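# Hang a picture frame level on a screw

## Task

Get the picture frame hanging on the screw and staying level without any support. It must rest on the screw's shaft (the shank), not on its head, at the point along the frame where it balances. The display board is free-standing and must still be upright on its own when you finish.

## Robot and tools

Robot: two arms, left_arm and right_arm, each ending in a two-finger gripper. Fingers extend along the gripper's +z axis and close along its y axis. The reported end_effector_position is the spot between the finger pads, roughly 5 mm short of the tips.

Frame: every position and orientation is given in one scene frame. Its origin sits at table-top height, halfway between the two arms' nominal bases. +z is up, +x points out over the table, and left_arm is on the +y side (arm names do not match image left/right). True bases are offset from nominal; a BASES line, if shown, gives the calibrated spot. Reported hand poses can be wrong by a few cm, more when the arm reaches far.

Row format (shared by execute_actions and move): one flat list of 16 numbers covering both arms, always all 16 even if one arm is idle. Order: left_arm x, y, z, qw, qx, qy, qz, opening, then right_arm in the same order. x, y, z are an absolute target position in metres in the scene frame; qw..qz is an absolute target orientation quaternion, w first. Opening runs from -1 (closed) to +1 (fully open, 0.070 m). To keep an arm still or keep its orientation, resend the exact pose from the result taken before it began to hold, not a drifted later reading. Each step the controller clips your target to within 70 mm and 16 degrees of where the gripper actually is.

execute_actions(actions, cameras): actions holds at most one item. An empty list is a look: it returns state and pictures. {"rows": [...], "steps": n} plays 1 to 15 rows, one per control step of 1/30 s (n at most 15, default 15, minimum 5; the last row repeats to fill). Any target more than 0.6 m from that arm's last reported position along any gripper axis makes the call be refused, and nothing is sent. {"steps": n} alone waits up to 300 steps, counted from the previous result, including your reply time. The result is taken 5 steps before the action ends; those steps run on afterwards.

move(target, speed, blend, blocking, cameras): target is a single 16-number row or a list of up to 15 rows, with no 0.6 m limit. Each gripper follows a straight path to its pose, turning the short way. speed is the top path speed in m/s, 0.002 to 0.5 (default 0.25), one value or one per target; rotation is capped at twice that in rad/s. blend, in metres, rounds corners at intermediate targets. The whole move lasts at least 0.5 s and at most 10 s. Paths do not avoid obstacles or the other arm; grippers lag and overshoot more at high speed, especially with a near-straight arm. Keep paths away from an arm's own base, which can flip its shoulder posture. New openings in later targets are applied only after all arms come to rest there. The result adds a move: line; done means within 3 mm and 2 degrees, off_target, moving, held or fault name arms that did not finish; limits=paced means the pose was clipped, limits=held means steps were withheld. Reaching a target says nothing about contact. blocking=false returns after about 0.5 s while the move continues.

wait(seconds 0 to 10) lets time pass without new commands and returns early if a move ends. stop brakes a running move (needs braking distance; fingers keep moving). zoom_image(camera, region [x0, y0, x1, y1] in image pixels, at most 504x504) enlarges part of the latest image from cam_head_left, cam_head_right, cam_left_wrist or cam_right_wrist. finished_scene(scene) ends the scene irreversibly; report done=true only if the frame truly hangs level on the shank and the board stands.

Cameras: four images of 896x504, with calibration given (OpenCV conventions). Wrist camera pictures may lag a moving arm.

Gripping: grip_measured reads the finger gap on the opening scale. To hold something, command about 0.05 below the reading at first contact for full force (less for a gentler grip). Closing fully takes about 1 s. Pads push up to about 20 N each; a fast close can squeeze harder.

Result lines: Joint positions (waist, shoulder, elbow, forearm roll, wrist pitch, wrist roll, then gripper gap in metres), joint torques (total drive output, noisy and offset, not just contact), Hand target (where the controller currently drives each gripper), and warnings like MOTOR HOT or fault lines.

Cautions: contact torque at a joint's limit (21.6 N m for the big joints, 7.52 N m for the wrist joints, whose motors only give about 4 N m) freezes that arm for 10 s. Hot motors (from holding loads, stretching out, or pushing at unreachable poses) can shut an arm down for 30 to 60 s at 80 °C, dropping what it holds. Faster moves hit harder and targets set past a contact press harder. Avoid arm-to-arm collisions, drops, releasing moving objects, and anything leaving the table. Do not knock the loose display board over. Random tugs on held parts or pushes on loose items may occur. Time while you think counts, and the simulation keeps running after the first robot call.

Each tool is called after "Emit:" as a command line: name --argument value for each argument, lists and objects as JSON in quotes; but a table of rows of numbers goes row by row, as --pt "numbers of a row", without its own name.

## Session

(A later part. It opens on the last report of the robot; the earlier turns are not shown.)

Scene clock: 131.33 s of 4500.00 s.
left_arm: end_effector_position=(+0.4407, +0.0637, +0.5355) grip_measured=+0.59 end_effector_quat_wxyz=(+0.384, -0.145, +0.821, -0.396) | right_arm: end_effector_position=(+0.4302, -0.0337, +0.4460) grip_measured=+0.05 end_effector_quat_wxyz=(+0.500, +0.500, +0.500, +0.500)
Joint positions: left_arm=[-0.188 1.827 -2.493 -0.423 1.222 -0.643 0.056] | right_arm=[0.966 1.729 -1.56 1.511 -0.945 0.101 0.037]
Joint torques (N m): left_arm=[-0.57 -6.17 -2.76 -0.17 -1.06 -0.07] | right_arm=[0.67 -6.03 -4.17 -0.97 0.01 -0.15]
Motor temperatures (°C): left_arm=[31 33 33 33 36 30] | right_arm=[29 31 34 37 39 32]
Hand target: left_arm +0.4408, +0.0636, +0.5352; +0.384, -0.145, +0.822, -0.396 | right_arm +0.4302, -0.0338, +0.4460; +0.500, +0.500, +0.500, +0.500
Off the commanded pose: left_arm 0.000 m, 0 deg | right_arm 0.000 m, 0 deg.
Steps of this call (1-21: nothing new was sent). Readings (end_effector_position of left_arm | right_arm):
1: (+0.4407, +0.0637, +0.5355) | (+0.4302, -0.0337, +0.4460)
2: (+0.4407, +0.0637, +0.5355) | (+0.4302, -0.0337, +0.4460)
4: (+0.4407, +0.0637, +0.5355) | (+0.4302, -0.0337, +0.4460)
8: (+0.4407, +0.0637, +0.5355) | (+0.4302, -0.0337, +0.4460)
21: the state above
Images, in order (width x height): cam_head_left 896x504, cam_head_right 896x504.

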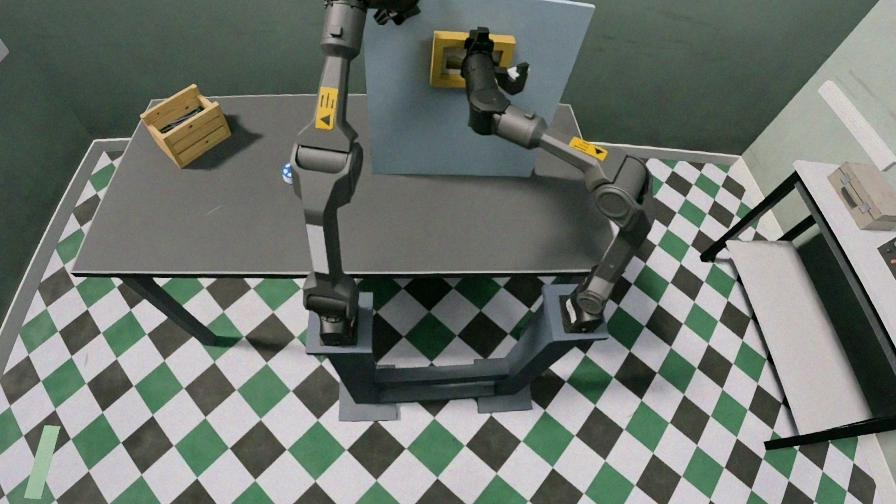

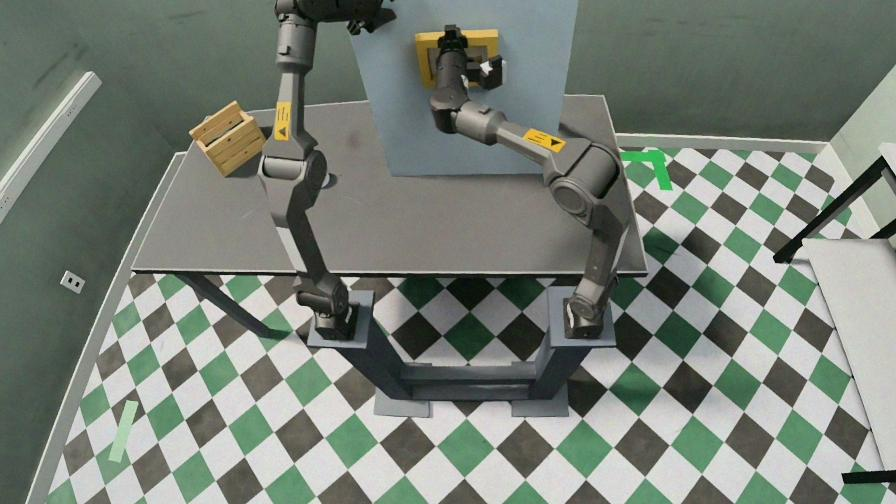

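Emit:
move --pt "0.4408 0.0636 0.5352 0.384 -0.145 0.822 -0.396 0.59 0.4302 -0.0342 0.4450 0.5 0.5 0.5 0.5 -0.2" --pt "0.4408 0.0636 0.5352 0.384 -0.145 0.822 -0.396 0.59 0.4302 -0.0342 0.4415 0.5 0.5 0.5 0.5 -0.2" --speed 0.015 --cameras '["cam_right_wrist"]'

Scene clock: 136.33 s of 4500.00 s.
left_arm: end_effector_position=(+0.4407, +0.0637, +0.5355) grip_measured=+0.59 end_effector_quat_wxyz=(+0.384, -0.145, +0.821, -0.396) | right_arm: end_effector_position=(+0.4303, -0.0340, +0.4415) grip_measured=-0.20 end_effector_quat_wxyz=(+0.500, +0.500, +0.500, +0.500)
Joint positions: left_arm=[-0.188 1.827 -2.493 -0.423 1.222 -0.643 0.056] | right_arm=[0.965 1.728 -1.541 1.498 -0.945 0.123 0.028]
Joint torques (N m): left_arm=[-0.43 -6.14 -2.82 -0.19 -1.08 -0.06] | right_arm=[-0.47 -7.58 -3.45 -0.87 -0.28 0.07]
Motor temperatures (°C): left_arm=[31 33 33 33 36 30] | right_arm=[29 31 34 37 38 32]
Hand target: left_arm +0.4408, +0.0636, +0.5352; +0.384, -0.145, +0.822, -0.396 | right_arm +0.4302, -0.0342, +0.4415; +0.500, +0.500, +0.500, +0.500
Off the commanded pose: left_arm 0.000 m, 0 deg | right_arm 0.000 m, 0 deg.
Kept back: nothing.
move: done
camera_calibration:
cam_right_wrist: T_world_to_cam=[[-0.00947985, 0.038536, -0.999212, 0.447234], [-0.610381, 0.791275, 0.0363075, 0.267224], [0.792051, 0.610245, 0.0160205, -0.208758], [0, 0, 0, 1]] pos_world=[0.332695, -0.101289, 0.440524]
Images, in order (width x height): cam_right_wrist 896x504.

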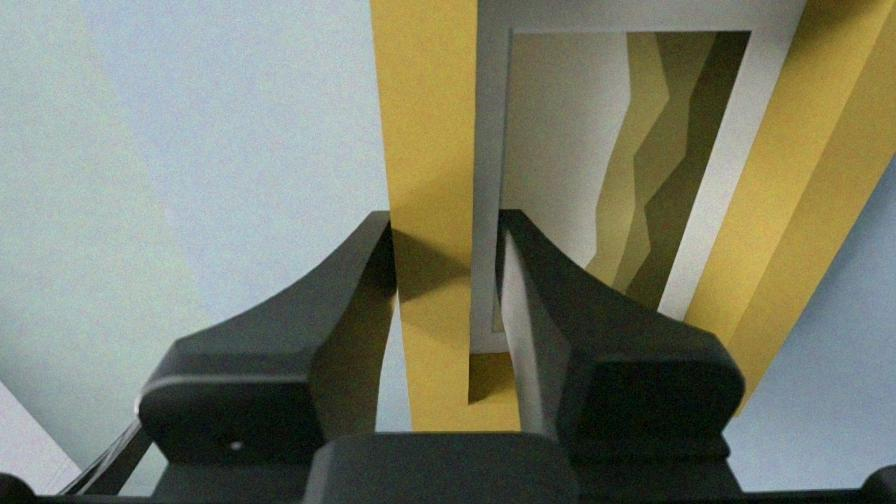

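Emit:
move --pt "0.4408 0.0636 0.5352 0.384 -0.145 0.822 -0.396 0.59 0.4302 -0.0342 0.4406 0.5 0.5 0.5 0.5 -0.2" --speed 0.01 --cameras '["cam_left_wrist"]'

Emit:
zoom_image --camera "cam_left_wrist" --region '[430, 250, 490, 300]'

Scene clock: 137.27 s of 4500.00 s.
left_arm: end_effector_position=(+0.4407, +0.0637, +0.5355) grip_measured=+0.59 end_effector_quat_wxyz=(+0.384, -0.145, +0.821, -0.396) | right_arm: end_effector_position=(+0.4301, -0.0342, +0.4414) grip_measured=-0.20 end_effector_quat_wxyz=(+0.500, +0.500, +0.500, +0.501)
Joint positions: left_arm=[-0.188 1.827 -2.493 -0.423 1.222 -0.643 0.056] | right_arm=[0.965 1.727 -1.538 1.495 -0.945 0.127 0.028]
Joint torques (N m): left_arm=[-0.38 -6.08 -2.72 -0.21 -1.06 -0.04] | right_arm=[-0.46 -6.45 -2.28 -0.03 -0.43 0.19]
Motor temperatures (°C): left_arm=[31 33 33 33 36 30] | right_arm=[29 31 34 36 38 32]
Hand target: left_arm +0.4408, +0.0636, +0.5352; +0.384, -0.145, +0.822, -0.396 | right_arm +0.4302, -0.0342, +0.4406; +0.500, +0.500, +0.500, +0.500
Off the commanded pose: left_arm 0.000 m, 0 deg | right_arm 0.001 m, 0 deg.
Kept back: nothing.
move: done
camera_calibration:
cam_left_wrist: T_world_to_cam=[[-0.0562411, -0.663168, 0.746355, -0.329082], [-0.967121, -0.149513, -0.205726, 0.546452], [0.248021, -0.733385, -0.632955, 0.398069], [0, 0, 0, 1]] pos_world=[0.411248, 0.155403, 0.609991]
Images, in order (width x height): cam_left_wrist 896x504.

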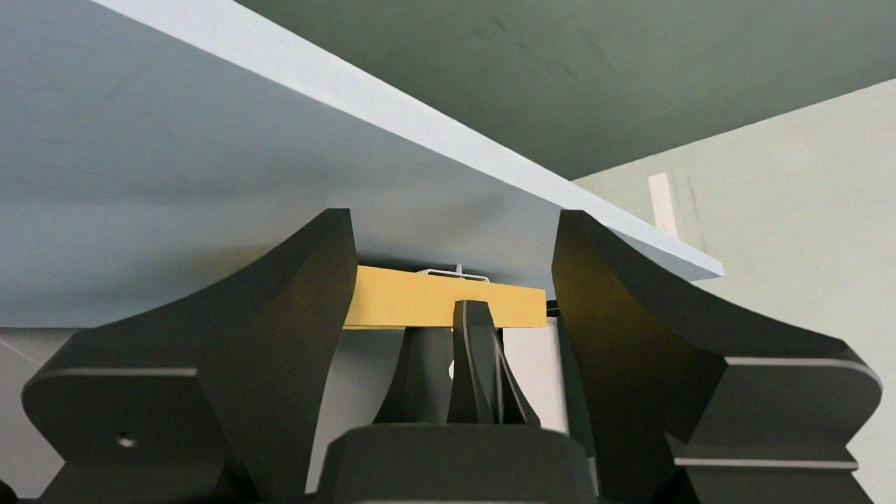

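Scaled by 8.400 from the camera's 896x504 image, which has a finer 1280x720 frame.

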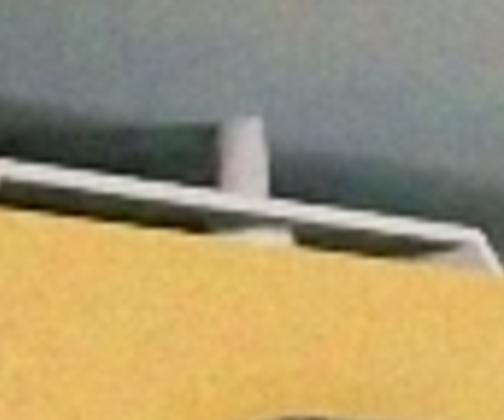

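Emit:
move --pt "0.4408 0.0636 0.5352 0.384 -0.145 0.822 -0.396 0.59 0.4302 -0.0342 0.4398 0.5 0.5 0.5 0.5 -0.2" --speed 0.01 --cameras '["cam_left_wrist"]'

Emit:
zoom_image --camera "cam_left_wrist" --region '[430, 250, 490, 300]'

Scene clock: 138.20 s of 4500.00 s.
left_arm: end_effector_position=(+0.4407, +0.0637, +0.5355) grip_measured=+0.59 end_effector_quat_wxyz=(+0.384, -0.145, +0.821, -0.396) | right_arm: end_effector_position=(+0.4301, -0.0341, +0.4408) grip_measured=-0.19 end_effector_quat_wxyz=(+0.500, +0.499, +0.500, +0.501)
Joint positions: left_arm=[-0.188 1.827 -2.493 -0.423 1.222 -0.643 0.056] | right_arm=[0.965 1.727 -1.536 1.492 -0.945 0.131 0.028]
Joint torques (N m): left_arm=[-0.37 -5.99 -2.8 -0.22 -1.09 -0.07] | right_arm=[-0.56 -4.43 -0.72 1.24 -0.63 0.24]
Motor temperatures (°C): left_arm=[31 33 33 33 36 30] | right_arm=[29 31 33 36 38 32]
Hand target: left_arm +0.4408, +0.0636, +0.5352; +0.384, -0.145, +0.822, -0.396 | right_arm +0.4302, -0.0342, +0.4398; +0.500, +0.500, +0.500, +0.500
Off the commanded pose: left_arm 0.000 m, 0 deg | right_arm 0.001 m, 0 deg.
Kept back: nothing.
move: done
camera_calibration:
cam_left_wrist: T_world_to_cam=[[-0.0562411, -0.663168, 0.746355, -0.329082], [-0.967121, -0.149513, -0.205726, 0.546452], [0.248021, -0.733385, -0.632955, 0.398069], [0, 0, 0, 1]] pos_world=[0.411248, 0.155403, 0.609991]
Images, in order (width x height): cam_left_wrist 896x504.

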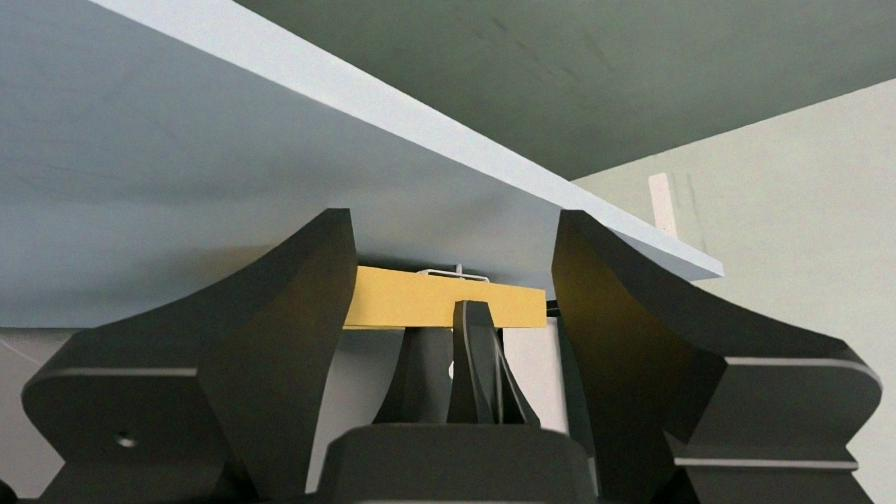

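Scaled by 8.400 from the camera's 896x504 image, which has a finer 1280x720 frame.

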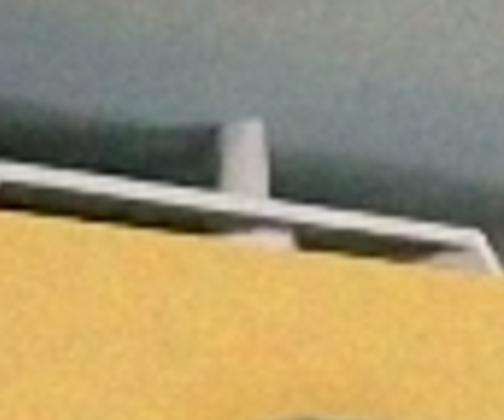

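Emit:
move --pt "0.4408 0.0636 0.5352 0.384 -0.145 0.822 -0.396 0.59 0.4302 -0.0340 0.4455 0.5 0.5 0.5 0.5 -0.2" --pt "0.4408 0.0636 0.5352 0.384 -0.145 0.822 -0.396 0.59 0.4302 -0.0340 0.4457 0.5 0.5 0.5 0.5 0.2" --pt "0.4408 0.0636 0.5352 0.384 -0.145 0.822 -0.396 0.59 0.34 -0.034 0.4457 0.5 0.5 0.5 0.5 0.2" --speed '[0.02, 0.05, 0.08]' --cameras '["all"]'

Emit:
zoom_image --camera "cam_left_wrist" --region '[430, 250, 490, 300]'

Emit:
zoom_image --camera "cam_head_left" --region '[420, 15, 532, 105]'

Emit:
zoom_image --camera "cam_head_right" --region '[400, 15, 512, 105]'

Scene clock: 141.47 s of 4500.00 s.
left_arm: end_effector_position=(+0.4407, +0.0637, +0.5355) grip_measured=+0.59 end_effector_quat_wxyz=(+0.384, -0.145, +0.821, -0.396) | right_arm: end_effector_position=(+0.3398, -0.0341, +0.4458) grip_measured=+0.20 end_effector_quat_wxyz=(+0.500, +0.500, +0.500, +0.500)
Joint positions: left_arm=[-0.188 1.827 -2.493 -0.423 1.222 -0.643 0.056] | right_arm=[1.22 1.57 -1.363 1.523 -1.199 0.129 0.042]
Joint torques (N m): left_arm=[-0.34 -6.19 -2.65 -0.22 -1.07 -0.05] | right_arm=[-0.45 -5.44 -3.84 -1.15 -0.01 0.18]
Motor temperatures (°C): left_arm=[31 33 33 33 36 30] | right_arm=[29 31 33 36 38 32]
Hand target: left_arm +0.4408, +0.0636, +0.5352; +0.384, -0.145, +0.822, -0.396 | right_arm +0.3400, -0.0340, +0.4457; +0.500, +0.500, +0.500, +0.500
Off the commanded pose: left_arm 0.000 m, 0 deg | right_arm 0.000 m, 0 deg.
Kept back: nothing.
move: done
camera_calibration:
cam_left_wrist: T_world_to_cam=[[-0.0562411, -0.663168, 0.746355, -0.329082], [-0.967121, -0.149513, -0.205726, 0.546452], [0.248021, -0.733385, -0.632955, 0.398069], [0, 0, 0, 1]] pos_world=[0.411248, 0.155403, 0.609991]
cam_right_wrist: T_world_to_cam=[[-0.00963965, 0.0385678, -0.999209, 0.450677], [-0.610257, 0.791365, 0.0364326, 0.21176], [0.792145, 0.610126, 0.0159078, -0.137088], [0, 0, 0, 1]] pos_world=[0.242166, -0.10132, 0.444787]

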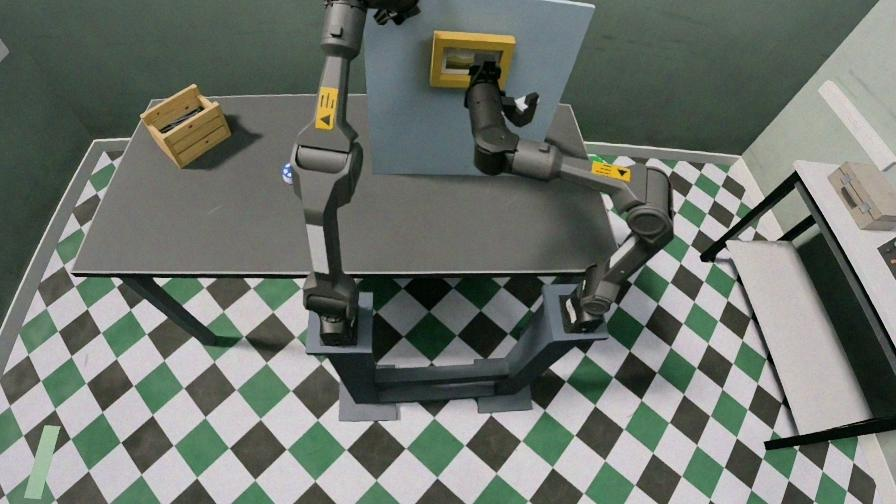

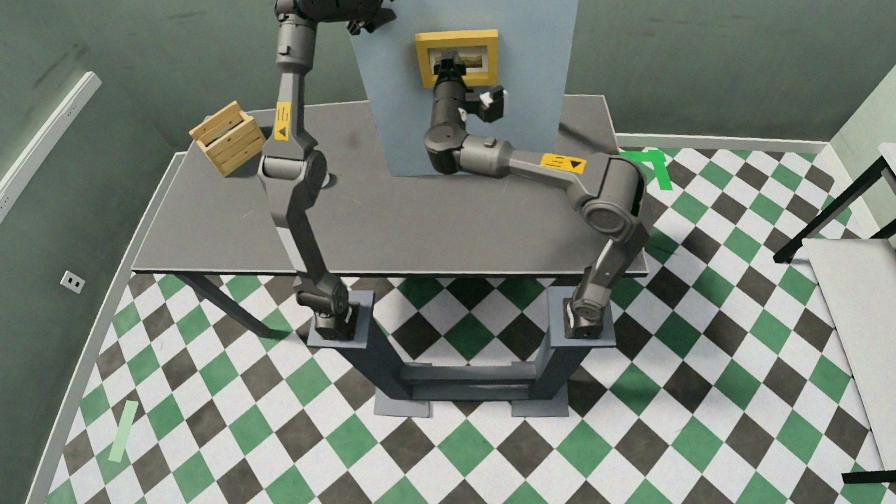

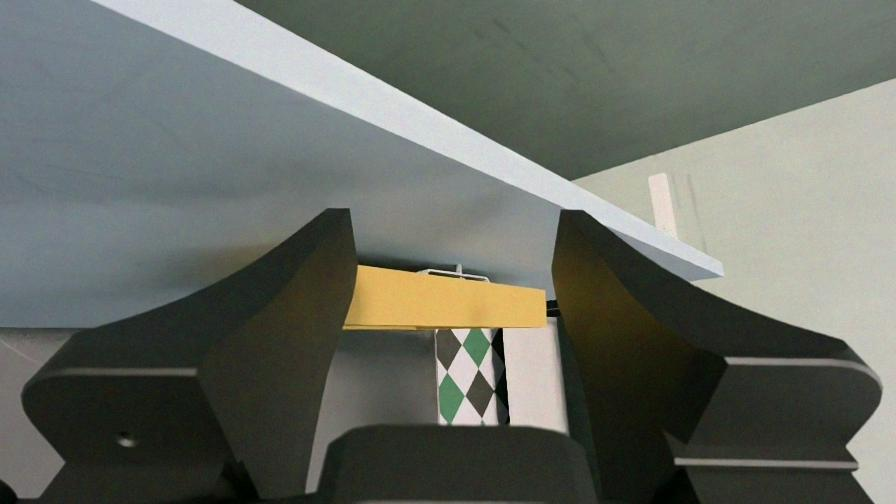

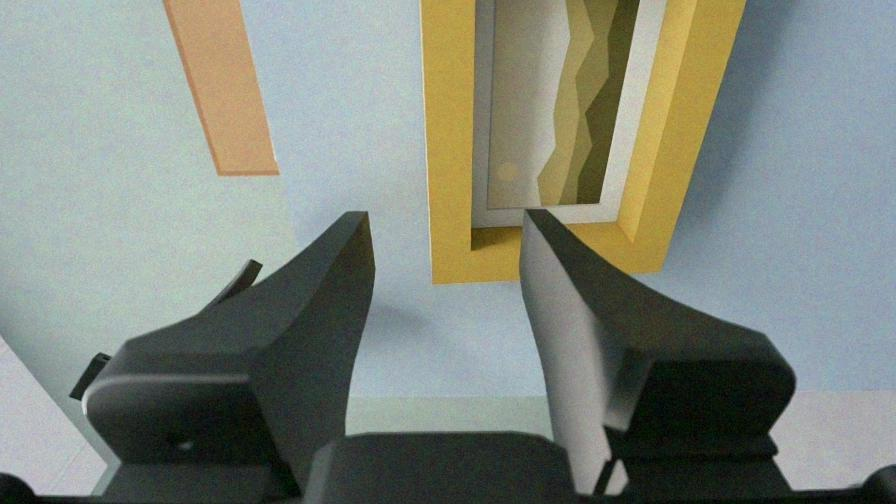

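Scaled by 8.400 from the camera's 896x504 image, which has a finer 1280x720 frame.

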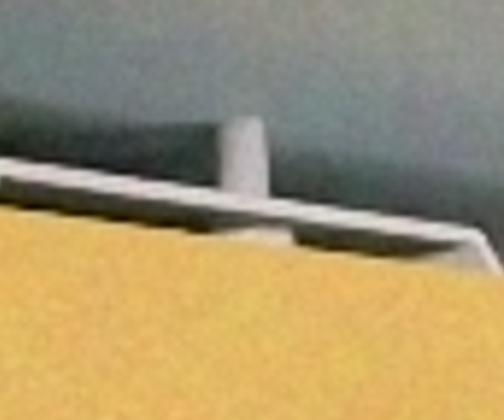

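Scaled by 4.500 from the camera's 896x504 image, which has a finer 1280x720 frame.

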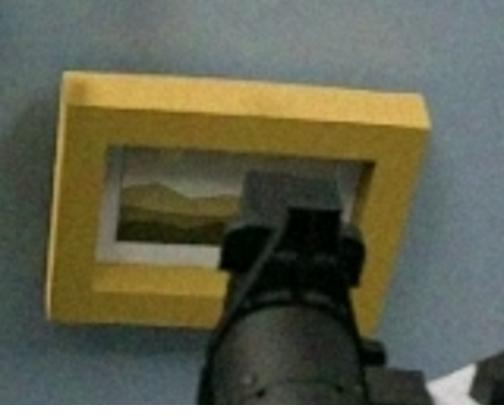

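Scaled by 4.500 from the camera's 896x504 image, which has a finer 1280x720 frame.

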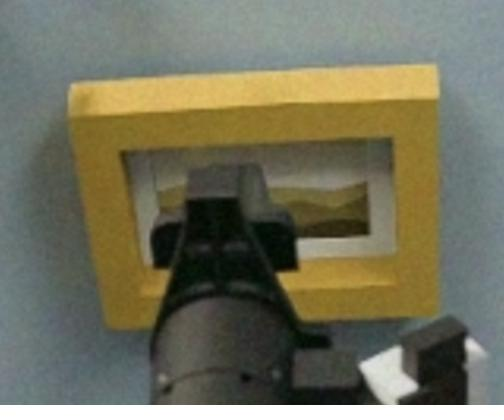

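Emit:
zoom_image --camera "cam_right_wrist" --region '[220, 0, 520, 300]'

Scaled by 1.680 from the camera's 896x504 image, which has a finer 1280x720 frame.

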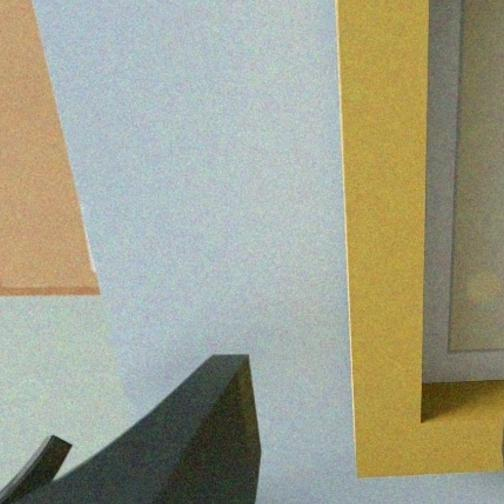

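Emit:
finished_scene --scene 1 --done true

The scene is finished: the task was done.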